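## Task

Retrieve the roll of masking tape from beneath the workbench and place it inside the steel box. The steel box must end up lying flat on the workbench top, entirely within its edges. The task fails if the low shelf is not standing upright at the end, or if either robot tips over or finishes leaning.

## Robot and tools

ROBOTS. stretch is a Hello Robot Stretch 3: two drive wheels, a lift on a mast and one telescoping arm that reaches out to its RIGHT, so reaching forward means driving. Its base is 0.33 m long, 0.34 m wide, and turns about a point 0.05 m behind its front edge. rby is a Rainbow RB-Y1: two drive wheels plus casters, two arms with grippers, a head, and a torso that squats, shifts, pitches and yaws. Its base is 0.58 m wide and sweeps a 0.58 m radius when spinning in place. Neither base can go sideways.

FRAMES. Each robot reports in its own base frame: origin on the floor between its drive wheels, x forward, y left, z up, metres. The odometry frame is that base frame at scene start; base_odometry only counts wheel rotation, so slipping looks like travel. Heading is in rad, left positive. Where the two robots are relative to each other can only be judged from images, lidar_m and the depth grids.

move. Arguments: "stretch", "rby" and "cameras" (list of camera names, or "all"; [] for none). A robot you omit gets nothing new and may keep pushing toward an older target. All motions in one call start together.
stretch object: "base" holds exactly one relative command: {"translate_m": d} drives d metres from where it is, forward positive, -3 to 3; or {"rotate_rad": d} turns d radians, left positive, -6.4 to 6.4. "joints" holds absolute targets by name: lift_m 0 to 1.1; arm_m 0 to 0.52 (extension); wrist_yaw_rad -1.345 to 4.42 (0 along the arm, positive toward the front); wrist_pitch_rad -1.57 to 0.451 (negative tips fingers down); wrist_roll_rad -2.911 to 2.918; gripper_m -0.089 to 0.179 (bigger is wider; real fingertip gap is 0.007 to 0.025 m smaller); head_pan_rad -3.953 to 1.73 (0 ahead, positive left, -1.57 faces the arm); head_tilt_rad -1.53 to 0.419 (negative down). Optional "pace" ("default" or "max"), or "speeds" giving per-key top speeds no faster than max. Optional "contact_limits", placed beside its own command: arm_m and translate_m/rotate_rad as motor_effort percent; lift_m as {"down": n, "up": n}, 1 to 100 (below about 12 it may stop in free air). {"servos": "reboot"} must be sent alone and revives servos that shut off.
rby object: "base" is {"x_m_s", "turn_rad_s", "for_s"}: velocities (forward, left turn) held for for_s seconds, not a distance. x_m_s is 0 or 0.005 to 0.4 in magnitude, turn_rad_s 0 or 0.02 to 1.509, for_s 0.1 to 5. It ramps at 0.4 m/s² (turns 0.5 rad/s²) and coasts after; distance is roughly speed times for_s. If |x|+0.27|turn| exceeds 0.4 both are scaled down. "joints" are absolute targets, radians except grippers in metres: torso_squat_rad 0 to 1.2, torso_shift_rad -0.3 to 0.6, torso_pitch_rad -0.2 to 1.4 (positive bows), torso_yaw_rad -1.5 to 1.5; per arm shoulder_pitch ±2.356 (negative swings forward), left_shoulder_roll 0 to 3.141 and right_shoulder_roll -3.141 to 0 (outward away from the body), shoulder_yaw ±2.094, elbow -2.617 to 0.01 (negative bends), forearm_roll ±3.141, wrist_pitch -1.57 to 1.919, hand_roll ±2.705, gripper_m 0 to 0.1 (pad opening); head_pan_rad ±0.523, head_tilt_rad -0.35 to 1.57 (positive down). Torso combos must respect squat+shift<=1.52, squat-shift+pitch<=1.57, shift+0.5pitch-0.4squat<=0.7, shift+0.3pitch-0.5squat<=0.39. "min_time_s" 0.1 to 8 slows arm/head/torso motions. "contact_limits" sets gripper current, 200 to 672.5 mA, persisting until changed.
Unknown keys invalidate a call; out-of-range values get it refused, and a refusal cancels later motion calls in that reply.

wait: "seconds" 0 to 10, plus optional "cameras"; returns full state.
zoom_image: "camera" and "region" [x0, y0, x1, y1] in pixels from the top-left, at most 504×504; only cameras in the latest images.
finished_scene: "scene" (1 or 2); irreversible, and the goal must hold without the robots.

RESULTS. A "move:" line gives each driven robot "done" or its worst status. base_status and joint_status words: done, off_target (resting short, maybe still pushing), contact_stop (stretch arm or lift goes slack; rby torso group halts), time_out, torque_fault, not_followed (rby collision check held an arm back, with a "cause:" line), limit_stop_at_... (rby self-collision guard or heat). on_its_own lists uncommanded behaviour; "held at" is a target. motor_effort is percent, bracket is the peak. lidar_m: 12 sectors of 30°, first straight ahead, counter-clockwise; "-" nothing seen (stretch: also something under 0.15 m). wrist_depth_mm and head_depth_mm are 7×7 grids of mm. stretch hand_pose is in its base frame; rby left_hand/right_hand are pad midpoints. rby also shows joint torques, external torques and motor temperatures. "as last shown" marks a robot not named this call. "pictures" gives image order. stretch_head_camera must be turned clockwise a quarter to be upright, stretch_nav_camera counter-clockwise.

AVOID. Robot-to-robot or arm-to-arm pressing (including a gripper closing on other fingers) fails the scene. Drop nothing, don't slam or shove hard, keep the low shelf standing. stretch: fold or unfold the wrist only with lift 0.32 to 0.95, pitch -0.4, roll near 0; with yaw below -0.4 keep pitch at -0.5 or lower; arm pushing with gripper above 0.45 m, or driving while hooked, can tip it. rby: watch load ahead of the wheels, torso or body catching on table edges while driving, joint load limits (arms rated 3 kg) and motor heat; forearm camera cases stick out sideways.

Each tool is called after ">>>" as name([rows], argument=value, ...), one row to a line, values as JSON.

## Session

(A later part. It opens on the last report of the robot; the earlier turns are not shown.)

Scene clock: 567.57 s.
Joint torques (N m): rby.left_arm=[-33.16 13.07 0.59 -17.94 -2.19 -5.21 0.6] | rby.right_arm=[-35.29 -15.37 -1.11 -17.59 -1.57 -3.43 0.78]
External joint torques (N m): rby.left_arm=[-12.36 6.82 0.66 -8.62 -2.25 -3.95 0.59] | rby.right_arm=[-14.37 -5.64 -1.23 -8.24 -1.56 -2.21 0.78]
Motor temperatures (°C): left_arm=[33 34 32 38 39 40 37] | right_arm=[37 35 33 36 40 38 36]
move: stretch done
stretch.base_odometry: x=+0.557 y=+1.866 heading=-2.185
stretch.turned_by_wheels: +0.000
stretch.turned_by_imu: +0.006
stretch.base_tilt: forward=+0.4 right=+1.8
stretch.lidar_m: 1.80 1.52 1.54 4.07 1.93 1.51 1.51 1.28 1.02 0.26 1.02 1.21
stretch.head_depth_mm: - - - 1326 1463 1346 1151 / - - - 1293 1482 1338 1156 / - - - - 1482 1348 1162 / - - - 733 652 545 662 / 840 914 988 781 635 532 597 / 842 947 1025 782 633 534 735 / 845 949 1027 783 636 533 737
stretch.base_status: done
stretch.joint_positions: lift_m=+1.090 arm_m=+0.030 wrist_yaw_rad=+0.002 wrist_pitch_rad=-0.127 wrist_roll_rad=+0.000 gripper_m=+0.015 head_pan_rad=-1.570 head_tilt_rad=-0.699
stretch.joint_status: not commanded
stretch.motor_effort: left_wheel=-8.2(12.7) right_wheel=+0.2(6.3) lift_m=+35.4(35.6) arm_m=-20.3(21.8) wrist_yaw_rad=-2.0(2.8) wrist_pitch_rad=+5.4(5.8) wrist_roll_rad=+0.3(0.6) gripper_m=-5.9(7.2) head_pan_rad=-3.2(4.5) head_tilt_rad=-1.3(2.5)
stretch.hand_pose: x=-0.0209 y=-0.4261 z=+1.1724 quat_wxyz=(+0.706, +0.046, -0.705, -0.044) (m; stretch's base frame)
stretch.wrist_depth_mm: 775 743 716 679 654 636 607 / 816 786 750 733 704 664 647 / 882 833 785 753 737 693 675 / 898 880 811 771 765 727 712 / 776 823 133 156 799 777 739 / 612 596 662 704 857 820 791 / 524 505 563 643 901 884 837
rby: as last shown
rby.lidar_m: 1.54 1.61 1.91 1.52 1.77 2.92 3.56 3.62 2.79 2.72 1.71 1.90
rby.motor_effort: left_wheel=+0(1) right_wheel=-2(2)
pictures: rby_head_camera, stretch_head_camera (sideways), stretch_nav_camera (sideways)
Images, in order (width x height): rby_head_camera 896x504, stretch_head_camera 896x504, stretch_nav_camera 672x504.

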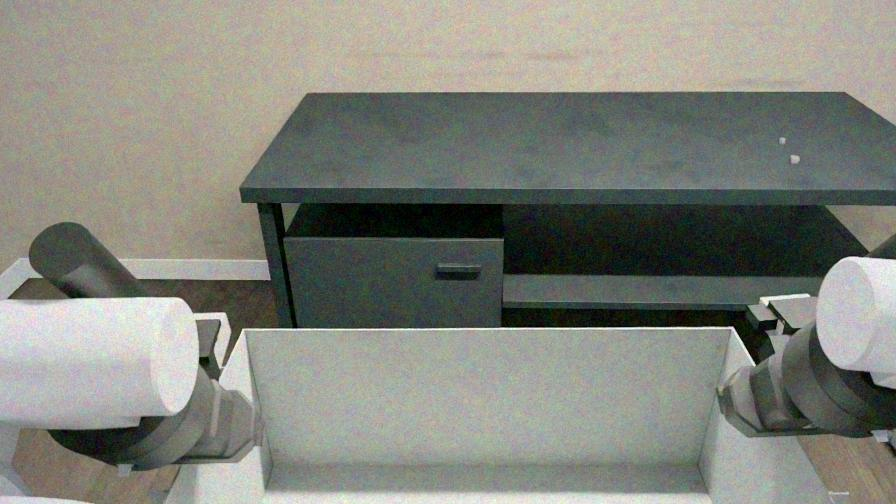

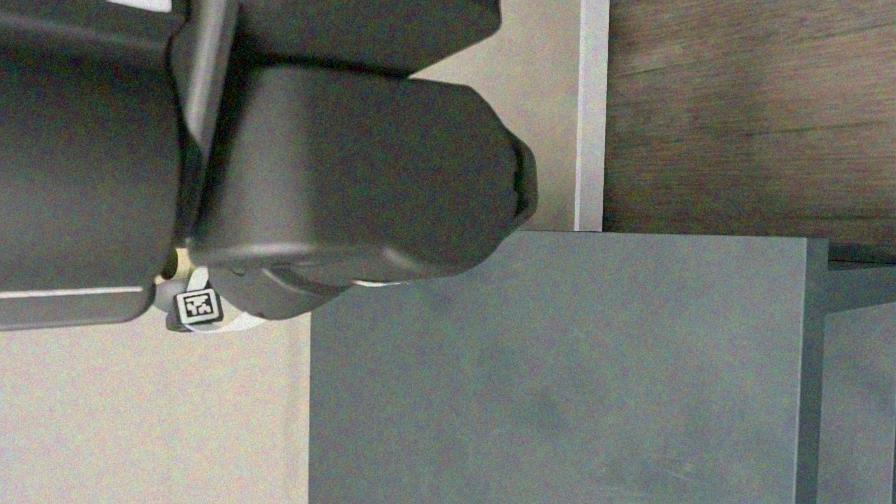

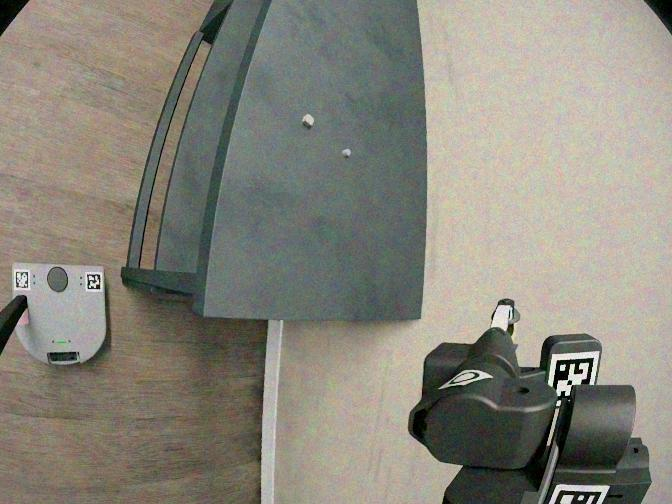

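>>> move(rby={"base": {"x_m_s": 0.25, "for_s": 3.6}}, cameras=["rby_head_camera", "rby_left_wrist_camera", "rby_right_wrist_camera"])

Scene clock: 583.07 s.
Joint torques (N m): rby.left_arm=[-32.84 12.89 0.93 -17.83 -2.07 -5.13 0.52] | rby.right_arm=[-35.64 -15.61 -1.15 -17.65 -1.56 -3.48 0.82]
External joint torques (N m): rby.left_arm=[-12.04 6.64 1 -8.51 -2.13 -3.88 0.51] | rby.right_arm=[-14.72 -5.88 -1.26 -8.31 -1.55 -2.26 0.83]
Motor temperatures (°C): left_arm=[33 34 32 38 39 40 37] | right_arm=[37 35 33 36 40 38 36]
move: rby done
stretch: as last shown
stretch.turned_by_imu: +0.002
stretch.lidar_m: 1.06 1.09 4.92 4.10 1.93 1.51 1.51 1.29 1.02 0.26 1.02 1.21
stretch.head_depth_mm: - - - 1319 1471 1335 1153 / - - - 1300 1484 1347 1157 / - - - - 1495 1341 1162 / - - - 736 651 544 662 / 835 910 979 786 633 534 596 / 838 947 1022 785 634 533 736 / 841 954 1023 787 635 532 737
stretch.motor_effort: left_wheel=-7.8(8.3) right_wheel=+0.3(0.7) lift_m=+35.5(35.7) arm_m=-20.1(21.6) wrist_yaw_rad=-2.0(2.7) wrist_pitch_rad=+5.4(5.7) wrist_roll_rad=+0.3(0.6) gripper_m=-6.1(7.4) head_pan_rad=-3.6(4.9) head_tilt_rad=-4.9(5.1)
stretch.wrist_depth_mm: 759 748 712 680 653 633 612 / 817 792 750 724 683 666 644 / 858 829 804 767 727 701 681 / 917 895 823 779 769 745 700 / 765 825 133 156 804 769 758 / 615 588 663 696 825 820 784 / 521 508 560 642 905 882 836
rby.base_odometry: x=+3.066 y=-1.489 heading=-0.780
rby.lidar_m: 0.65 0.69 1.84 1.80 1.89 2.34 4.46 3.72 2.85 1.38 1.37 0.66
rby.base_status: done (sent for 3.6 of 3.6 s)
rby.joint_positions: torso_squat_rad=+0.120 torso_shift_rad=+0.001 torso_pitch_rad=+0.302 torso_yaw_rad=+0.000 left_shoulder_pitch_rad=-1.021 left_shoulder_roll_rad=+0.150 left_shoulder_yaw_rad=+0.284 left_elbow_rad=-1.462 left_forearm_roll_rad=-0.008 left_wrist_pitch_rad=+1.548 left_hand_roll_rad=-1.558 left_gripper_m=+0.003 right_shoulder_pitch_rad=-0.999 right_shoulder_roll_rad=-0.272 right_shoulder_yaw_rad=-0.424 right_elbow_rad=-1.421 right_forearm_roll_rad=-0.098 right_wrist_pitch_rad=+1.535 right_hand_roll_rad=+1.715 right_gripper_m=+0.001 head_pan_rad=+0.000 head_tilt_rad=+0.150
rby.joint_status: not commanded
rby.motor_effort: left_wheel=+7(31) right_wheel=-6(20)
rby.chest: x=-0.1353 y=+0.0008 z=+1.2709 quat_wxyz=(+0.989, -0.001, +0.151, +0.000) (m; rby's base frame)
rby.left_hand: x=+0.4494 y=+0.2134 z=+1.0776 quat_wxyz=(+0.675, +0.209, -0.211, -0.675) (m; rby's base frame)
rby.right_hand: x=+0.4495 y=-0.2939 z=+1.0780 quat_wxyz=(+0.675, -0.210, -0.210, +0.675) (m; rby's base frame)
pictures: rby_head_camera, rby_left_wrist_camera, rby_right_wrist_camera
Images, in order (width x height): rby_head_camera 896x504, rby_left_wrist_camera 644x364, rby_right_wrist_camera 644x364.

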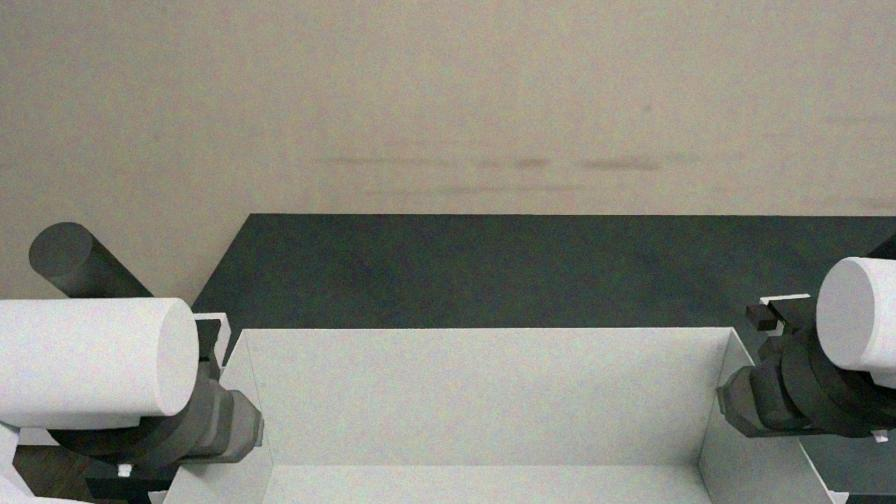

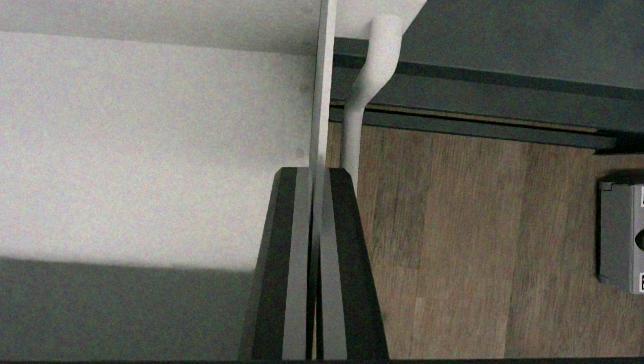

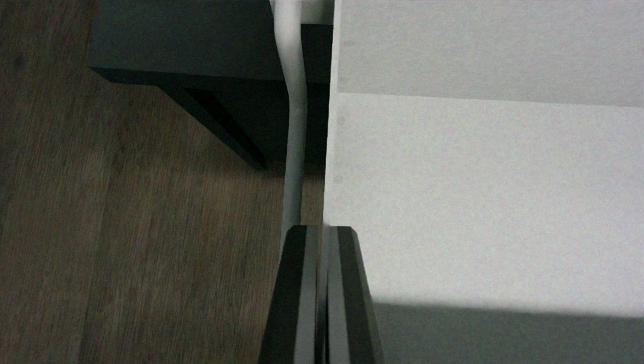

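>>> move(rby={"base": {"x_m_s": 0.12, "for_s": 3.0}}, cameras=["rby_head_camera", "rby_left_wrist_camera", "rby_right_wrist_camera"])

Scene clock: 594.87 s.
Joint torques (N m): rby.left_arm=[-33.14 12.96 0.97 -18.01 -2.27 -5.28 0.62] | rby.right_arm=[-35.43 -15.25 -1.09 -17.5 -1.61 -3.45 0.71]
External joint torques (N m): rby.left_arm=[-12.33 6.71 1.04 -8.69 -2.33 -4.03 0.61] | rby.right_arm=[-14.51 -5.52 -1.2 -8.15 -1.6 -2.23 0.71]
Motor temperatures (°C): left_arm=[33 34 32 38 39 40 37] | right_arm=[37 35 33 36 40 38 36]
move: rby done
stretch: as last shown
stretch.base_tilt: forward=+0.3 right=+1.9
stretch.lidar_m: 1.04 1.20 4.90 4.07 1.93 1.51 1.51 1.28 1.02 0.26 1.02 1.20
stretch.head_depth_mm: - - - 1317 1473 1338 1163 / - - - 1296 1474 1352 1162 / - - - - 1479 1346 1151 / - - - 734 651 544 667 / 835 909 980 782 634 533 597 / 842 951 1020 786 633 532 736 / 845 953 1025 783 635 531 737
stretch.joint_positions: lift_m=+1.090 arm_m=+0.030 wrist_yaw_rad=+0.002 wrist_pitch_rad=-0.127 wrist_roll_rad=+0.000 gripper_m=+0.015 head_pan_rad=-1.570 head_tilt_rad=-0.700
stretch.motor_effort: left_wheel=-8.0(8.2) right_wheel=+0.2(0.7) lift_m=+35.9(35.9) arm_m=-20.5(21.2) wrist_yaw_rad=-2.1(2.8) wrist_pitch_rad=+5.3(5.6) wrist_roll_rad=+0.3(0.6) gripper_m=-6.4(7.3) head_pan_rad=-4.2(4.8) head_tilt_rad=-6.2(7.0)
stretch.wrist_depth_mm: 765 737 719 676 649 633 607 / 813 781 751 732 684 659 648 / 867 835 796 751 717 694 684 / 906 881 810 776 758 739 700 / 758 827 133 156 795 794 745 / 614 594 666 693 837 826 791 / 524 512 567 637 912 867 827
rby.base_odometry: x=+3.322 y=-1.742 heading=-0.779
rby.lidar_m: 0.29 0.31 0.47 1.77 1.89 2.13 4.81 3.76 2.88 1.28 1.27 0.29
rby.base_status: done (sent for 3 of 3 s)
rby.joint_positions: torso_squat_rad=+0.120 torso_shift_rad=+0.001 torso_pitch_rad=+0.302 torso_yaw_rad=+0.000 left_shoulder_pitch_rad=-1.021 left_shoulder_roll_rad=+0.150 left_shoulder_yaw_rad=+0.284 left_elbow_rad=-1.462 left_forearm_roll_rad=-0.008 left_wrist_pitch_rad=+1.548 left_hand_roll_rad=-1.558 left_gripper_m=+0.003 right_shoulder_pitch_rad=-0.999 right_shoulder_roll_rad=-0.272 right_shoulder_yaw_rad=-0.424 right_elbow_rad=-1.421 right_forearm_roll_rad=-0.098 right_wrist_pitch_rad=+1.535 right_hand_roll_rad=+1.715 right_gripper_m=+0.001 head_pan_rad=+0.000 head_tilt_rad=+0.150
rby.joint_status: not commanded
rby.motor_effort: left_wheel=+6(28) right_wheel=-7(17)
rby.chest: x=-0.1353 y=+0.0008 z=+1.2709 quat_wxyz=(+0.989, -0.001, +0.151, +0.000) (m; rby's base frame)
rby.left_hand: x=+0.4494 y=+0.2134 z=+1.0775 quat_wxyz=(+0.675, +0.209, -0.210, -0.675) (m; rby's base frame)
rby.right_hand: x=+0.4496 y=-0.2939 z=+1.0780 quat_wxyz=(+0.675, -0.210, -0.210, +0.675) (m; rby's base frame)
pictures: rby_head_camera, rby_left_wrist_camera, rby_right_wrist_camera
Images, in order (width x height): rby_head_camera 896x504, rby_left_wrist_camera 644x364, rby_right_wrist_camera 644x364.

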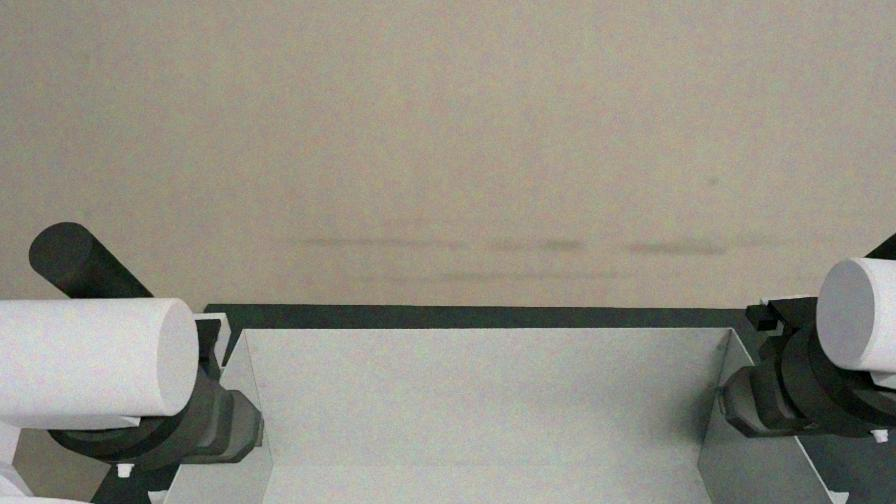

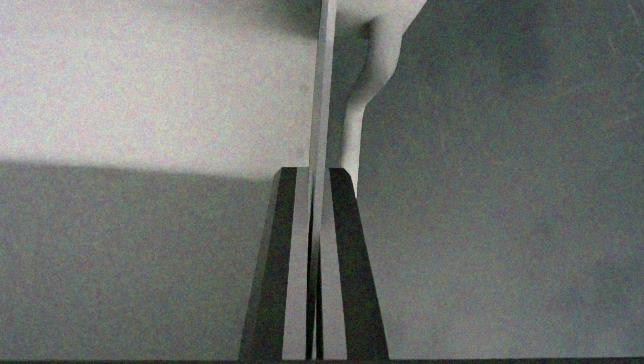

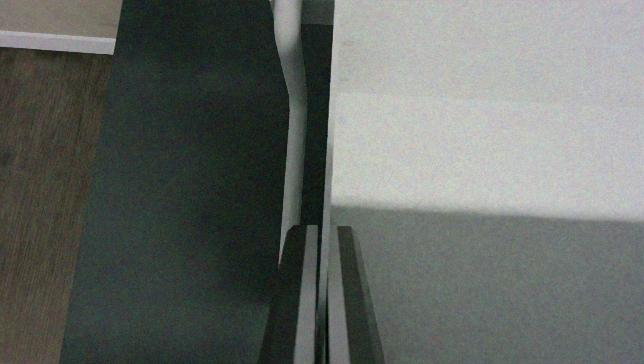

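>>> move(rby={"joints": {"torso_squat_rad": 0.46}, "min_time_s": 2.0}, cameras=[])

>>> move(rby={"joints": {"torso_squat_rad": 0.495}, "min_time_s": 0.7}, cameras=["rby_head_camera", "rby_left_wrist_camera", "rby_right_wrist_camera"])

Scene clock: 603.87 s.
Joint torques (N m): rby.left_arm=[-32.74 12.7 0.43 -17.99 -2.14 -5.29 0.47] | rby.right_arm=[-35.58 -15.42 -1.13 -17.5 -1.67 -3.48 0.8]
External joint torques (N m): rby.left_arm=[-11.93 6.46 0.5 -8.67 -2.21 -4.04 0.46] | rby.right_arm=[-14.66 -5.68 -1.24 -8.15 -1.66 -2.25 0.8]
Motor temperatures (°C): left_arm=[33 34 32 38 39 40 37] | right_arm=[37 35 33 36 40 38 36]
move: rby done
stretch: as last shown
stretch.turned_by_imu: +0.001
stretch.base_tilt: forward=+0.4 right=+1.9
stretch.lidar_m: 1.04 1.20 4.86 4.09 1.92 1.51 1.52 1.29 1.02 0.26 1.02 1.21
stretch.head_depth_mm: - - - 1313 1472 1339 1161 / - - - 1295 1481 1330 1154 / - - - - 1491 1340 1151 / - - - 735 649 543 664 / 836 909 980 783 633 532 596 / 837 947 1022 782 633 531 737 / 844 947 1026 783 634 533 736
stretch.motor_effort: left_wheel=-7.9(8.2) right_wheel=+0.2(0.9) lift_m=+35.7(36.0) arm_m=-20.1(21.3) wrist_yaw_rad=-2.0(2.8) wrist_pitch_rad=+5.3(5.7) wrist_roll_rad=+0.1(0.7) gripper_m=-5.8(7.4) head_pan_rad=-3.6(5.3) head_tilt_rad=-6.2(6.5)
stretch.wrist_depth_mm: 763 738 715 689 648 634 614 / 811 780 752 711 692 662 638 / 853 816 795 762 718 695 678 / 928 879 833 759 770 741 710 / 773 816 133 156 800 791 748 / 617 587 654 694 835 830 787 / 523 506 566 632 883 874 830
rby.base_odometry: x=+3.322 y=-1.742 heading=-0.779
rby.lidar_m: 0.28 0.30 0.46 1.77 1.89 2.13 4.81 3.76 2.88 1.28 1.25 0.30
rby.base_status: not commanded
rby.joint_positions: torso_squat_rad=+0.460 torso_shift_rad=+0.001 torso_pitch_rad=+0.302 torso_yaw_rad=+0.000 left_shoulder_pitch_rad=-1.021 left_shoulder_roll_rad=+0.150 left_shoulder_yaw_rad=+0.284 left_elbow_rad=-1.462 left_forearm_roll_rad=-0.008 left_wrist_pitch_rad=+1.548 left_hand_roll_rad=-1.558 left_gripper_m=+0.003 right_shoulder_pitch_rad=-0.999 right_shoulder_roll_rad=-0.272 right_shoulder_yaw_rad=-0.424 right_elbow_rad=-1.421 right_forearm_roll_rad=-0.098 right_wrist_pitch_rad=+1.535 right_hand_roll_rad=+1.715 right_gripper_m=+0.001 head_pan_rad=+0.000 head_tilt_rad=+0.150
rby.joint_status: all done
rby.motor_effort: left_wheel=+6(7) right_wheel=-7(7)
rby.chest: x=-0.1355 y=+0.0007 z=+1.2032 quat_wxyz=(+0.989, -0.001, +0.150, +0.000) (m; rby's base frame)
rby.left_hand: x=+0.4492 y=+0.2134 z=+1.0100 quat_wxyz=(+0.675, +0.209, -0.211, -0.675) (m; rby's base frame)
rby.right_hand: x=+0.4494 y=-0.2939 z=+1.0105 quat_wxyz=(+0.675, -0.210, -0.210, +0.675) (m; rby's base frame)
pictures: none
No camera images: "cameras" was empty.

Scene clock: 604.87 s.
Joint torques (N m): rby.left_arm=[-33.41 13.19 0.64 -18.12 -2.19 -5.25 0.65] | rby.right_arm=[-35.44 -15.41 -1.2 -17.44 -1.58 -3.49 0.77]
External joint torques (N m): rby.left_arm=[-12.6 6.95 0.71 -8.8 -2.25 -3.99 0.64] | rby.right_arm=[-14.52 -5.68 -1.32 -8.1 -1.58 -2.27 0.78]
Motor temperatures (°C): left_arm=[33 34 32 38 39 40 37] | right_arm=[37 35 33 36 40 38 36]
move: rby done
stretch: as last shown
stretch.turned_by_imu: +0.000
stretch.lidar_m: 1.04 1.20 4.89 4.06 1.93 1.51 1.51 1.29 1.02 0.26 1.02 1.21
stretch.head_depth_mm: - - - 1319 1478 1343 1156 / - - - 1295 1490 1346 1157 / - - - - 1491 1342 1157 / - - - 733 650 544 665 / 836 907 977 785 633 532 596 / 845 950 1022 782 635 532 738 / 846 953 1030 786 634 532 737
stretch.motor_effort: left_wheel=-7.8(8.3) right_wheel=+0.0(0.6) lift_m=+35.5(36.2) arm_m=-19.7(20.6) wrist_yaw_rad=-2.2(2.6) wrist_pitch_rad=+5.2(5.7) wrist_roll_rad=+0.3(0.6) gripper_m=-5.7(7.0) head_pan_rad=-3.6(5.2) head_tilt_rad=-6.2(6.8)
stretch.wrist_depth_mm: 774 746 711 683 662 632 609 / 817 788 746 723 694 662 643 / 862 822 796 778 726 701 676 / 923 893 816 772 781 735 719 / 772 815 133 156 808 780 748 / 615 591 668 690 843 830 790 / 519 508 553 646 901 883 842
rby.base_odometry: x=+3.322 y=-1.742 heading=-0.779
rby.lidar_m: 0.29 0.30 0.45 1.76 1.88 2.15 4.81 3.76 2.88 1.28 1.27 0.29
rby.base_status: not commanded
rby.joint_positions: torso_squat_rad=+0.495 torso_shift_rad=+0.001 torso_pitch_rad=+0.302 torso_yaw_rad=+0.000 left_shoulder_pitch_rad=-1.021 left_shoulder_roll_rad=+0.150 left_shoulder_yaw_rad=+0.284 left_elbow_rad=-1.462 left_forearm_roll_rad=-0.008 left_wrist_pitch_rad=+1.548 left_hand_roll_rad=-1.558 left_gripper_m=+0.003 right_shoulder_pitch_rad=-0.999 right_shoulder_roll_rad=-0.272 right_shoulder_yaw_rad=-0.424 right_elbow_rad=-1.421 right_forearm_roll_rad=-0.098 right_wrist_pitch_rad=+1.535 right_hand_roll_rad=+1.715 right_gripper_m=+0.001 head_pan_rad=+0.000 head_tilt_rad=+0.150
rby.joint_status: all done
rby.motor_effort: left_wheel=+6(7) right_wheel=-7(7)
rby.chest: x=-0.1355 y=+0.0007 z=+1.1920 quat_wxyz=(+0.989, -0.001, +0.150, +0.000) (m; rby's base frame)
rby.left_hand: x=+0.4492 y=+0.2134 z=+0.9988 quat_wxyz=(+0.675, +0.209, -0.211, -0.675) (m; rby's base frame)
rby.right_hand: x=+0.4494 y=-0.2939 z=+0.9993 quat_wxyz=(+0.675, -0.210, -0.210, +0.675) (m; rby's base frame)
pictures: rby_head_camera, rby_left_wrist_camera, rby_right_wrist_camera
Images, in order (width x height): rby_head_camera 896x504, rby_left_wrist_camera 644x364, rby_right_wrist_camera 644x364.

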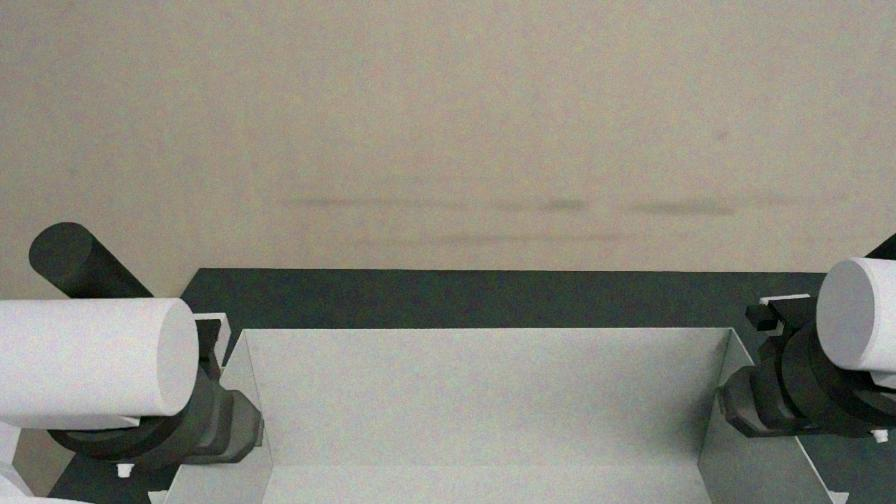

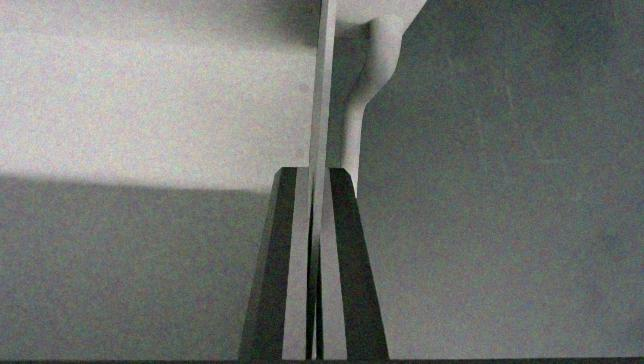

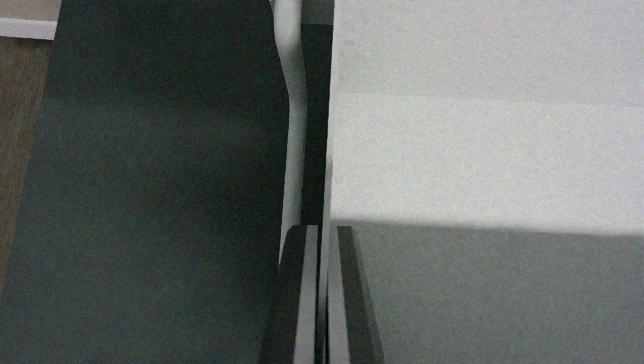

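>>> move(rby={"joints": {"torso_squat_rad": 0.51}, "min_time_s": 0.6}, cameras=[])

>>> move(rby={"joints": {"torso_squat_rad": 0.522}, "min_time_s": 0.6}, cameras=[])

Scene clock: 609.40 s.
Joint torques (N m): rby.left_arm=[-33.04 12.95 0.45 -17.45 -2.14 -4.96 0.49] | rby.right_arm=[-34.54 -15.14 -1.21 -16.1 -1.65 -3.14 0.79]
External joint torques (N m): rby.left_arm=[-12.23 6.7 0.52 -8.12 -2.21 -3.7 0.48] | rby.right_arm=[-13.62 -5.41 -1.32 -6.76 -1.64 -1.92 0.8]
Motor temperatures (°C): left_arm=[33 34 32 38 39 40 37] | right_arm=[37 35 33 36 40 38 36]
move: rby done
stretch: as last shown
stretch.turned_by_imu: +0.001
stretch.base_tilt: forward=+0.3 right=+1.9
stretch.lidar_m: 1.04 1.20 4.91 4.08 1.93 1.51 1.51 1.29 1.02 0.26 1.02 1.21
stretch.head_depth_mm: - - - 1333 1464 1338 1151 / - - - 1296 1490 1343 1160 / - - - - 1488 1331 1151 / - - - 731 650 544 662 / 836 913 984 782 633 532 598 / 838 949 1014 783 633 533 737 / 842 952 1020 784 634 533 733
stretch.motor_effort: left_wheel=-7.9(8.0) right_wheel=+0.2(0.6) lift_m=+35.7(35.8) arm_m=-19.9(20.5) wrist_yaw_rad=-2.1(2.5) wrist_pitch_rad=+5.3(5.7) wrist_roll_rad=+0.3(0.5) gripper_m=-6.9(6.9) head_pan_rad=-4.4(4.7) head_tilt_rad=-5.8(6.6)
stretch.wrist_depth_mm: 777 733 703 678 662 641 619 / 816 792 738 727 693 665 646 / 867 813 793 754 734 701 674 / 912 878 813 784 757 726 708 / 764 834 133 155 794 775 732 / 612 596 653 694 825 829 801 / 525 503 559 641 901 871 841
rby.base_odometry: x=+3.322 y=-1.742 heading=-0.779
rby.lidar_m: 0.29 0.30 0.46 1.77 1.90 2.14 4.82 3.76 2.87 1.29 1.26 0.29
rby.base_status: not commanded
rby.joint_positions: torso_squat_rad=+0.510 torso_shift_rad=+0.001 torso_pitch_rad=+0.302 torso_yaw_rad=+0.000 left_shoulder_pitch_rad=-1.021 left_shoulder_roll_rad=+0.150 left_shoulder_yaw_rad=+0.284 left_elbow_rad=-1.462 left_forearm_roll_rad=-0.008 left_wrist_pitch_rad=+1.548 left_hand_roll_rad=-1.558 left_gripper_m=+0.003 right_shoulder_pitch_rad=-1.000 right_shoulder_roll_rad=-0.272 right_shoulder_yaw_rad=-0.424 right_elbow_rad=-1.421 right_forearm_roll_rad=-0.098 right_wrist_pitch_rad=+1.535 right_hand_roll_rad=+1.715 right_gripper_m=+0.001 head_pan_rad=+0.000 head_tilt_rad=+0.150
rby.joint_status: all done
rby.motor_effort: left_wheel=+6(7) right_wheel=-7(7)
rby.chest: x=-0.1357 y=+0.0007 z=+1.1870 quat_wxyz=(+0.989, -0.001, +0.150, +0.000) (m; rby's base frame)
rby.left_hand: x=+0.4491 y=+0.2134 z=+0.9941 quat_wxyz=(+0.675, +0.209, -0.211, -0.675) (m; rby's base frame)
rby.right_hand: x=+0.4493 y=-0.2939 z=+0.9948 quat_wxyz=(+0.675, -0.210, -0.210, +0.675) (m; rby's base frame)
pictures: none
No camera images: "cameras" was empty.

Scene clock: 610.27 s.
Joint torques (N m): rby.left_arm=[-27.13 11.93 0.4 -13.32 -2.29 -4.07 0.53] | rby.right_arm=[-28.74 -12.64 -0.98 -12.17 -1.68 -2.06 0.76]
External joint torques (N m): rby.left_arm=[-6.28 5.68 0.47 -4 -2.35 -2.81 0.53] | rby.right_arm=[-7.78 -2.9 -1.1 -2.83 -1.67 -0.83 0.77]
Motor temperatures (°C): left_arm=[33 34 32 38 39 40 37] | right_arm=[37 35 33 36 40 38 36]
move: rby done
stretch: as last shown
stretch.turned_by_imu: +0.000
stretch.base_tilt: forward=+0.4 right=+1.9
stretch.lidar_m: 1.04 1.20 4.89 4.10 1.93 1.51 1.51 1.28 1.02 0.26 1.02 1.20
stretch.head_depth_mm: - - - 1317 1473 1343 1154 / - - - 1297 1476 1347 1153 / - - - - 1481 1340 1157 / - - - 734 652 545 665 / 836 912 984 785 633 531 598 / 840 946 1020 784 634 532 738 / 843 953 1026 784 634 531 736
stretch.motor_effort: left_wheel=-7.8(8.2) right_wheel=+0.1(0.6) lift_m=+35.7(35.9) arm_m=-19.9(20.5) wrist_yaw_rad=-1.7(2.6) wrist_pitch_rad=+5.3(5.6) wrist_roll_rad=+0.3(0.5) gripper_m=-6.5(7.2) head_pan_rad=-4.4(4.4) head_tilt_rad=-6.1(6.5)
stretch.wrist_depth_mm: 768 739 717 671 660 634 618 / 832 768 751 712 692 664 643 / 857 831 792 758 721 697 673 / 912 885 829 777 777 740 705 / 757 815 133 156 813 784 753 / 612 590 657 704 844 817 795 / 523 510 568 644 895 877 818
rby.base_odometry: x=+3.322 y=-1.742 heading=-0.779
rby.lidar_m: 0.28 0.31 0.47 1.77 1.88 2.14 4.82 3.76 2.87 1.28 1.27 0.30
rby.base_status: not commanded
rby.joint_positions: torso_squat_rad=+0.522 torso_shift_rad=+0.000 torso_pitch_rad=+0.300 torso_yaw_rad=+0.000 left_shoulder_pitch_rad=-1.023 left_shoulder_roll_rad=+0.150 left_shoulder_yaw_rad=+0.284 left_elbow_rad=-1.464 left_forearm_roll_rad=-0.008 left_wrist_pitch_rad=+1.548 left_hand_roll_rad=-1.558 left_gripper_m=+0.003 right_shoulder_pitch_rad=-1.001 right_shoulder_roll_rad=-0.272 right_shoulder_yaw_rad=-0.424 right_elbow_rad=-1.422 right_forearm_roll_rad=-0.098 right_wrist_pitch_rad=+1.535 right_hand_roll_rad=+1.715 right_gripper_m=+0.001 head_pan_rad=+0.000 head_tilt_rad=+0.150
rby.joint_status: all done
rby.motor_effort: left_wheel=+7(7) right_wheel=-6(7)
rby.chest: x=-0.1364 y=+0.0007 z=+1.1829 quat_wxyz=(+0.989, -0.001, +0.150, +0.000) (m; rby's base frame)
rby.left_hand: x=+0.4492 y=+0.2133 z=+0.9920 quat_wxyz=(+0.675, +0.210, -0.212, -0.675) (m; rby's base frame)
rby.right_hand: x=+0.4495 y=-0.2940 z=+0.9927 quat_wxyz=(+0.675, -0.212, -0.211, +0.675) (m; rby's base frame)
pictures: none
No camera images: "cameras" was empty.

>>> move(rby={"joints": {"torso_squat_rad": 0.532}, "min_time_s": 0.6}, cameras=["rby_head_camera"])

Scene clock: 613.63 s.
Joint torques (N m): rby.left_arm=[-21.02 9.59 0.64 -8.94 -2.24 -3.57 0.65] | rby.right_arm=[-22.86 -10.17 -1.03 -8.51 -1.57 -1.55 0.75]
External joint torques (N m): rby.left_arm=[-0.15 3.31 0.71 0.36 -2.3 -2.3 0.64] | rby.right_arm=[-1.87 -0.42 -1.14 0.82 -1.57 -0.31 0.76]
Motor temperatures (°C): left_arm=[33 34 32 38 39 40 37] | right_arm=[37 35 33 36 40 38 36]
move: rby done
stretch: as last shown
stretch.turned_by_imu: +0.001
stretch.base_tilt: forward=+0.4 right=+1.8
stretch.lidar_m: 1.04 1.20 4.86 4.08 1.92 1.51 1.51 1.28 1.02 0.26 1.02 1.21
stretch.head_depth_mm: - - - 1317 1467 1340 1158 / - - - 1295 1475 1336 1154 / - - - - 1487 1349 1153 / - - - 734 652 544 663 / 839 909 981 781 634 531 595 / 840 944 1026 785 633 531 737 / 847 950 1026 783 636 533 738
stretch.motor_effort: left_wheel=-7.7(8.3) right_wheel=+0.4(0.5) lift_m=+35.7(35.9) arm_m=-19.6(20.3) wrist_yaw_rad=-2.5(2.7) wrist_pitch_rad=+5.4(5.5) wrist_roll_rad=+0.2(0.5) gripper_m=-6.9(6.9) head_pan_rad=-4.2(4.7) head_tilt_rad=-6.2(6.5)
stretch.wrist_depth_mm: 770 731 699 686 650 638 611 / 823 773 742 712 692 663 641 / 864 827 795 767 734 698 676 / 908 877 826 773 762 737 709 / 761 818 133 156 799 790 757 / 601 593 666 693 830 822 799 / 520 507 565 632 898 872 855
rby.base_odometry: x=+3.322 y=-1.742 heading=-0.779
rby.lidar_m: 0.28 0.31 0.46 1.77 1.89 2.13 4.81 3.75 2.88 1.27 1.27 0.30
rby.base_status: not commanded
rby.joint_positions: torso_squat_rad=+0.532 torso_shift_rad=+0.000 torso_pitch_rad=+0.299 torso_yaw_rad=+0.000 left_shoulder_pitch_rad=-1.024 left_shoulder_roll_rad=+0.151 left_shoulder_yaw_rad=+0.284 left_elbow_rad=-1.465 left_forearm_roll_rad=-0.008 left_wrist_pitch_rad=+1.548 left_hand_roll_rad=-1.558 left_gripper_m=+0.003 right_shoulder_pitch_rad=-1.002 right_shoulder_roll_rad=-0.273 right_shoulder_yaw_rad=-0.424 right_elbow_rad=-1.423 right_forearm_roll_rad=-0.098 right_wrist_pitch_rad=+1.535 right_hand_roll_rad=+1.715 right_gripper_m=+0.001 head_pan_rad=+0.000 head_tilt_rad=+0.150
rby.joint_status: all done
rby.motor_effort: left_wheel=+7(8) right_wheel=-6(6)
rby.chest: x=-0.1371 y=+0.0007 z=+1.1794 quat_wxyz=(+0.989, -0.001, +0.149, +0.000) (m; rby's base frame)
rby.left_hand: x=+0.4492 y=+0.2132 z=+0.9906 quat_wxyz=(+0.674, +0.212, -0.213, -0.674) (m; rby's base frame)
rby.right_hand: x=+0.4495 y=-0.2940 z=+0.9913 quat_wxyz=(+0.674, -0.213, -0.212, +0.675) (m; rby's base frame)
pictures: rby_head_camera
Images, in order (width x height): rby_head_camera 896x504.

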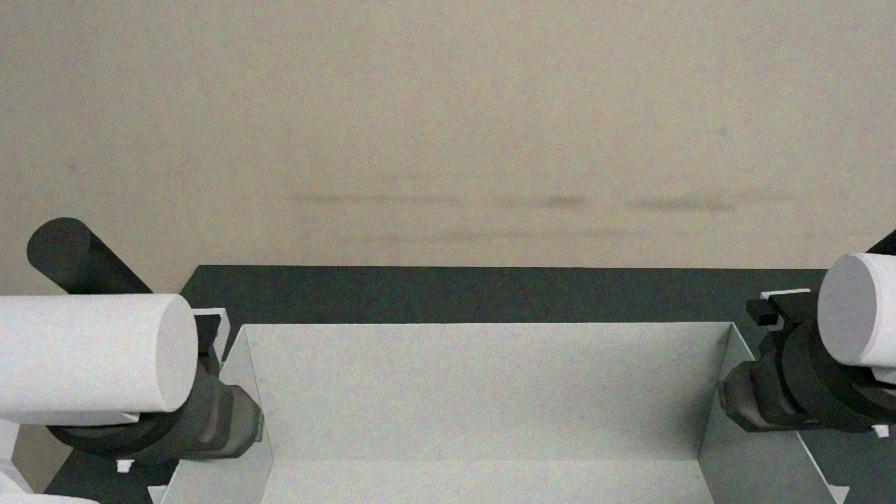

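>>> move(rby={"joints": {"left_gripper_m": 0.1, "right_gripper_m": 0.1}}, cameras=[])

>>> move(rby={"joints": {"torso_squat_rad": 0.1}, "min_time_s": 2.5}, cameras=["rby_head_camera", "rby_left_wrist_camera", "rby_right_wrist_camera"])

Scene clock: 621.23 s.
Joint torques (N m): rby.left_arm=[-20.67 7.51 0.46 -8.89 -0.27 -1.32 0.41] | rby.right_arm=[-23.07 -9.86 -1.08 -8.36 -0.5 -1.49 0.51]
External joint torques (N m): rby.left_arm=[0.2 1.23 0.52 0.41 -0.33 -0.05 0.4] | rby.right_arm=[-2.08 -0.11 -1.2 0.98 -0.49 -0.25 0.52]
Motor temperatures (°C): left_arm=[33 34 32 37 39 40 37] | right_arm=[36 35 33 36 40 37 36]
move: rby done
stretch.base_odometry: x=+0.557 y=+1.866 heading=-2.185
stretch.turned_by_wheels: +0.000
stretch.turned_by_imu: +0.001
stretch.base_tilt: forward=+0.4 right=+1.8
stretch.lidar_m: 1.04 1.21 4.91 4.09 1.93 1.51 1.51 1.29 1.02 0.26 1.02 1.20
stretch.head_depth_mm: - - - 1314 1471 1342 1157 / - - - 1287 1479 1348 1155 / - - - - 1498 1347 1159 / - - - 733 651 544 664 / 839 913 981 784 632 531 597 / 840 947 1022 784 634 532 738 / 844 947 1023 784 634 533 735
stretch.base_status: not commanded
stretch.joint_positions: lift_m=+1.090 arm_m=+0.030 wrist_yaw_rad=+0.002 wrist_pitch_rad=-0.127 wrist_roll_rad=+0.000 gripper_m=+0.015 head_pan_rad=-1.570 head_tilt_rad=-0.700
stretch.joint_status: not commanded
stretch.motor_effort: left_wheel=-7.8(8.2) right_wheel=+0.3(0.7) lift_m=+35.6(35.9) arm_m=-20.0(20.5) wrist_yaw_rad=-1.9(2.6) wrist_pitch_rad=+5.4(5.7) wrist_roll_rad=+0.3(0.6) gripper_m=-5.8(7.5) head_pan_rad=-4.0(4.9) head_tilt_rad=-6.0(6.6)
stretch.hand_pose: x=-0.0209 y=-0.4261 z=+1.1724 quat_wxyz=(+0.706, +0.046, -0.705, -0.044) (m; stretch's base frame)
stretch.wrist_depth_mm: 779 725 719 675 658 628 612 / 804 781 758 708 695 659 646 / 870 840 797 761 718 705 676 / 913 874 813 798 775 735 705 / 766 835 132 157 808 779 744 / 612 596 659 699 833 814 788 / 525 509 556 640 894 886 853
rby.base_odometry: x=+3.322 y=-1.742 heading=-0.779
rby.lidar_m: 0.28 0.31 0.46 1.77 1.90 2.14 4.81 3.77 2.89 1.29 1.26 0.30
rby.base_status: not commanded
rby.joint_positions: torso_squat_rad=+0.532 torso_shift_rad=+0.000 torso_pitch_rad=+0.300 torso_yaw_rad=+0.000 left_shoulder_pitch_rad=-1.024 left_shoulder_roll_rad=+0.151 left_shoulder_yaw_rad=+0.284 left_elbow_rad=-1.465 left_forearm_roll_rad=-0.009 left_wrist_pitch_rad=+1.547 left_hand_roll_rad=-1.558 left_gripper_m=+0.100 right_shoulder_pitch_rad=-1.002 right_shoulder_roll_rad=-0.273 right_shoulder_yaw_rad=-0.424 right_elbow_rad=-1.423 right_forearm_roll_rad=-0.098 right_wrist_pitch_rad=+1.535 right_hand_roll_rad=+1.716 right_gripper_m=+0.099 head_pan_rad=+0.000 head_tilt_rad=+0.150
rby.joint_status: all done
rby.motor_effort: left_wheel=+7(8) right_wheel=-6(6)
rby.chest: x=-0.1367 y=+0.0007 z=+1.1794 quat_wxyz=(+0.989, -0.001, +0.149, +0.000) (m; rby's base frame)
rby.left_hand: x=+0.4497 y=+0.2136 z=+0.9904 quat_wxyz=(+0.674, +0.212, -0.213, -0.674) (m; rby's base frame)
rby.right_hand: x=+0.4498 y=-0.2940 z=+0.9909 quat_wxyz=(+0.674, -0.213, -0.212, +0.675) (m; rby's base frame)
pictures: none
No camera images: "cameras" was empty.

Scene clock: 624.03 s.
Joint torques (N m): rby.left_arm=[-20.94 7.33 0.62 -8.92 -0.29 -1.22 0.34] | rby.right_arm=[-23.08 -9.83 -1.07 -8.47 -0.44 -1.55 0.56]
External joint torques (N m): rby.left_arm=[-0.08 1.05 0.69 0.39 -0.35 0.05 0.33] | rby.right_arm=[-2.1 -0.08 -1.19 0.86 -0.43 -0.31 0.56]
Motor temperatures (°C): left_arm=[33 34 32 37 39 39 37] | right_arm=[36 34 33 36 40 37 36]
move: rby done
stretch: as last shown
stretch.base_tilt: forward=+0.4 right=+1.9
stretch.lidar_m: 1.04 1.21 4.90 4.10 1.93 1.51 1.51 1.29 1.02 0.26 1.02 1.21
stretch.head_depth_mm: - - - 1315 1478 1338 1154 / - - - 1309 1482 1345 1154 / - - - - 1491 1349 1153 / - - - 734 649 544 664 / 836 914 982 783 634 532 597 / 839 946 1019 785 636 532 734 / 844 953 1019 784 633 532 739
stretch.motor_effort: left_wheel=-7.9(8.2) right_wheel=+0.3(0.6) lift_m=+35.6(36.1) arm_m=-19.9(20.3) wrist_yaw_rad=-2.1(2.9) wrist_pitch_rad=+5.5(5.7) wrist_roll_rad=+0.2(0.6) gripper_m=-5.8(7.1) head_pan_rad=-4.0(4.8) head_tilt_rad=-6.2(6.6)
stretch.wrist_depth_mm: 774 736 704 693 652 637 611 / 802 787 752 713 688 667 635 / 873 808 792 753 727 690 676 / 921 887 832 767 764 742 711 / 753 832 133 156 793 765 761 / 608 593 668 695 830 839 783 / 519 502 563 645 904 869 829
rby.base_odometry: x=+3.322 y=-1.742 heading=-0.779
rby.lidar_m: 0.28 0.31 0.45 1.77 1.89 2.13 4.81 3.76 2.88 1.28 1.26 0.29
rby.base_status: not commanded
rby.joint_positions: torso_squat_rad=+0.100 torso_shift_rad=+0.000 torso_pitch_rad=+0.300 torso_yaw_rad=+0.000 left_shoulder_pitch_rad=-1.024 left_shoulder_roll_rad=+0.151 left_shoulder_yaw_rad=+0.284 left_elbow_rad=-1.465 left_forearm_roll_rad=-0.009 left_wrist_pitch_rad=+1.547 left_hand_roll_rad=-1.558 left_gripper_m=+0.100 right_shoulder_pitch_rad=-1.002 right_shoulder_roll_rad=-0.273 right_shoulder_yaw_rad=-0.424 right_elbow_rad=-1.423 right_forearm_roll_rad=-0.098 right_wrist_pitch_rad=+1.535 right_hand_roll_rad=+1.716 right_gripper_m=+0.099 head_pan_rad=+0.000 head_tilt_rad=+0.150
rby.joint_status: all done
rby.motor_effort: left_wheel=+7(8) right_wheel=-6(6)
rby.chest: x=-0.1366 y=+0.0008 z=+1.2726 quat_wxyz=(+0.989, -0.001, +0.149, +0.000) (m; rby's base frame)
rby.left_hand: x=+0.4498 y=+0.2137 z=+1.0834 quat_wxyz=(+0.674, +0.212, -0.213, -0.674) (m; rby's base frame)
rby.right_hand: x=+0.4499 y=-0.2939 z=+1.0839 quat_wxyz=(+0.674, -0.213, -0.212, +0.675) (m; rby's base frame)
pictures: rby_head_camera, rby_left_wrist_camera, rby_right_wrist_camera
Images, in order (width x height): rby_head_camera 896x504, rby_left_wrist_camera 644x364, rby_right_wrist_camera 644x364.

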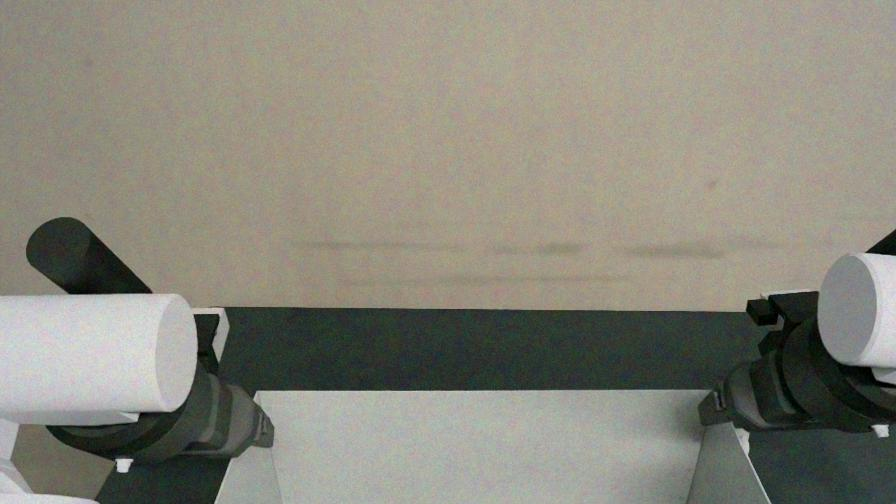

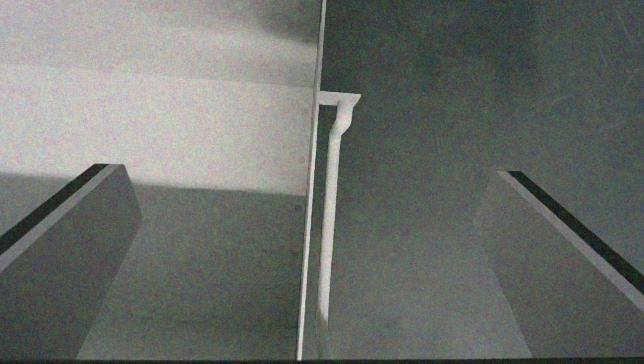

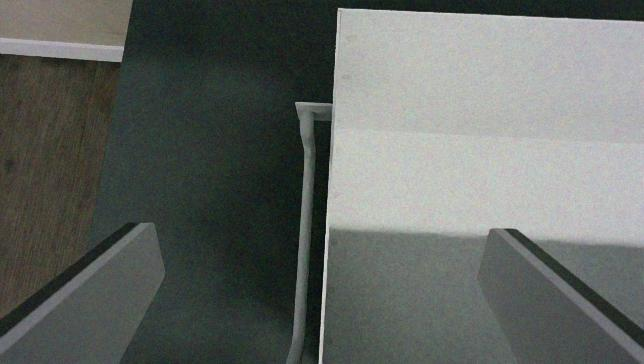

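>>> move(stretch={"base": {"translate_m": 0.6}}, rby={"base": {"x_m_s": -0.3, "for_s": 5.0}}, cameras=["stretch_head_camera", "stretch_nav_camera", "rby_head_camera"])

Scene clock: 667.07 s.
Joint torques (N m): rby.left_arm=[-20.98 7.02 0.69 -8.94 -0.21 -1.05 0.34] | rby.right_arm=[-21.98 -9.94 -1.05 -8.25 -0.42 -1.46 0.45]
External joint torques (N m): rby.left_arm=[-0.12 0.74 0.76 0.36 -0.27 0.22 0.34] | rby.right_arm=[-0.99 -0.19 -1.17 1.08 -0.42 -0.22 0.45]
Motor temperatures (°C): left_arm=[33 34 32 37 39 39 37] | right_arm=[36 34 33 35 40 37 36]
move: stretch done; rby done
stretch.base_odometry: x=+0.211 y=+1.376 heading=-2.185
stretch.turned_by_wheels: +0.000
stretch.turned_by_imu: +0.000
stretch.base_tilt: forward=+0.4 right=+1.9
stretch.lidar_m: 2.54 2.67 1.39 4.77 2.69 2.11 2.09 0.61 0.89 1.01 0.74 0.68
stretch.head_depth_mm: - - - 731 632 544 811 / - - - 729 629 543 827 / - - - - 633 548 829 / - - - 734 632 556 831 / 898 977 979 783 633 558 828 / 900 1012 1023 786 635 557 831 / 906 1014 1025 781 636 557 832
stretch.base_status: done
stretch.joint_positions: lift_m=+1.090 arm_m=+0.030 wrist_yaw_rad=+0.002 wrist_pitch_rad=-0.127 wrist_roll_rad=+0.000 gripper_m=+0.015 head_pan_rad=-1.570 head_tilt_rad=-0.700
stretch.joint_status: not commanded
stretch.motor_effort: left_wheel=+4.5(8.2) right_wheel=+1.1(10.6) lift_m=+34.8(35.9) arm_m=-18.9(20.2) wrist_yaw_rad=-1.4(2.7) wrist_pitch_rad=+5.2(5.7) wrist_roll_rad=+0.3(0.6) gripper_m=-6.0(7.2) head_pan_rad=-4.4(4.8) head_tilt_rad=-5.6(6.8)
stretch.hand_pose: x=-0.0209 y=-0.4261 z=+1.1724 quat_wxyz=(+0.706, +0.046, -0.705, -0.044) (m; stretch's base frame)
stretch.wrist_depth_mm: 843 805 769 752 732 698 667 / 893 854 808 793 748 738 708 / 939 909 861 824 789 772 742 / 970 960 902 835 848 818 776 / 758 822 132 156 880 860 812 / 604 594 668 692 720 848 854 / 517 505 558 590 576 655 727
rby.base_odometry: x=+2.254 y=-0.689 heading=-0.778
rby.lidar_m: 1.79 2.50 1.93 1.51 1.67 2.97 3.31 3.55 2.78 2.71 2.86 1.45
rby.base_status: done (sent for 5 of 5 s)
rby.joint_positions: torso_squat_rad=+0.100 torso_shift_rad=+0.000 torso_pitch_rad=+0.300 torso_yaw_rad=+0.000 left_shoulder_pitch_rad=-1.024 left_shoulder_roll_rad=+0.151 left_shoulder_yaw_rad=+0.284 left_elbow_rad=-1.465 left_forearm_roll_rad=-0.009 left_wrist_pitch_rad=+1.547 left_hand_roll_rad=-1.558 left_gripper_m=+0.100 right_shoulder_pitch_rad=-1.003 right_shoulder_roll_rad=-0.273 right_shoulder_yaw_rad=-0.424 right_elbow_rad=-1.423 right_forearm_roll_rad=-0.098 right_wrist_pitch_rad=+1.535 right_hand_roll_rad=+1.716 right_gripper_m=+0.099 head_pan_rad=+0.000 head_tilt_rad=+0.150
rby.joint_status: not commanded
rby.motor_effort: left_wheel=+9(23) right_wheel=-5(24)
rby.chest: x=-0.1367 y=+0.0008 z=+1.2726 quat_wxyz=(+0.989, -0.001, +0.149, +0.000) (m; rby's base frame)
rby.left_hand: x=+0.4497 y=+0.2137 z=+1.0837 quat_wxyz=(+0.674, +0.212, -0.213, -0.674) (m; rby's base frame)
rby.right_hand: x=+0.4498 y=-0.2939 z=+1.0843 quat_wxyz=(+0.674, -0.213, -0.212, +0.675) (m; rby's base frame)
pictures: rby_head_camera, stretch_head_camera (sideways), stretch_nav_camera (sideways)
Images, in order (width x height): rby_head_camera 896x504, stretch_head_camera 896x504, stretch_nav_camera 672x504.

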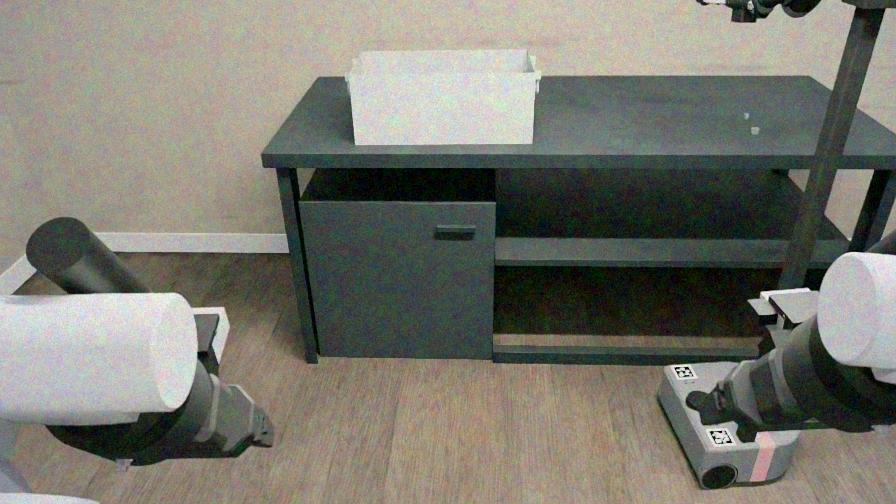

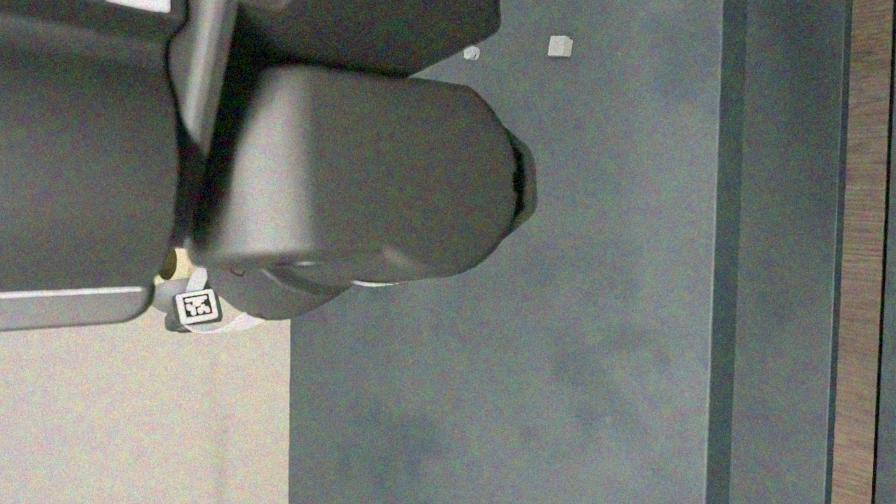

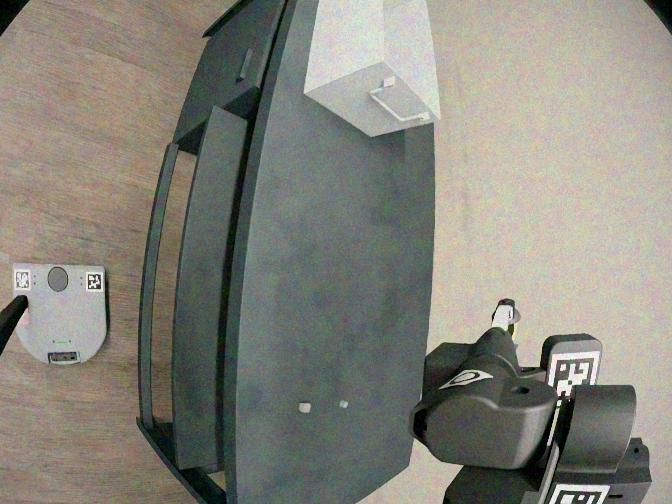

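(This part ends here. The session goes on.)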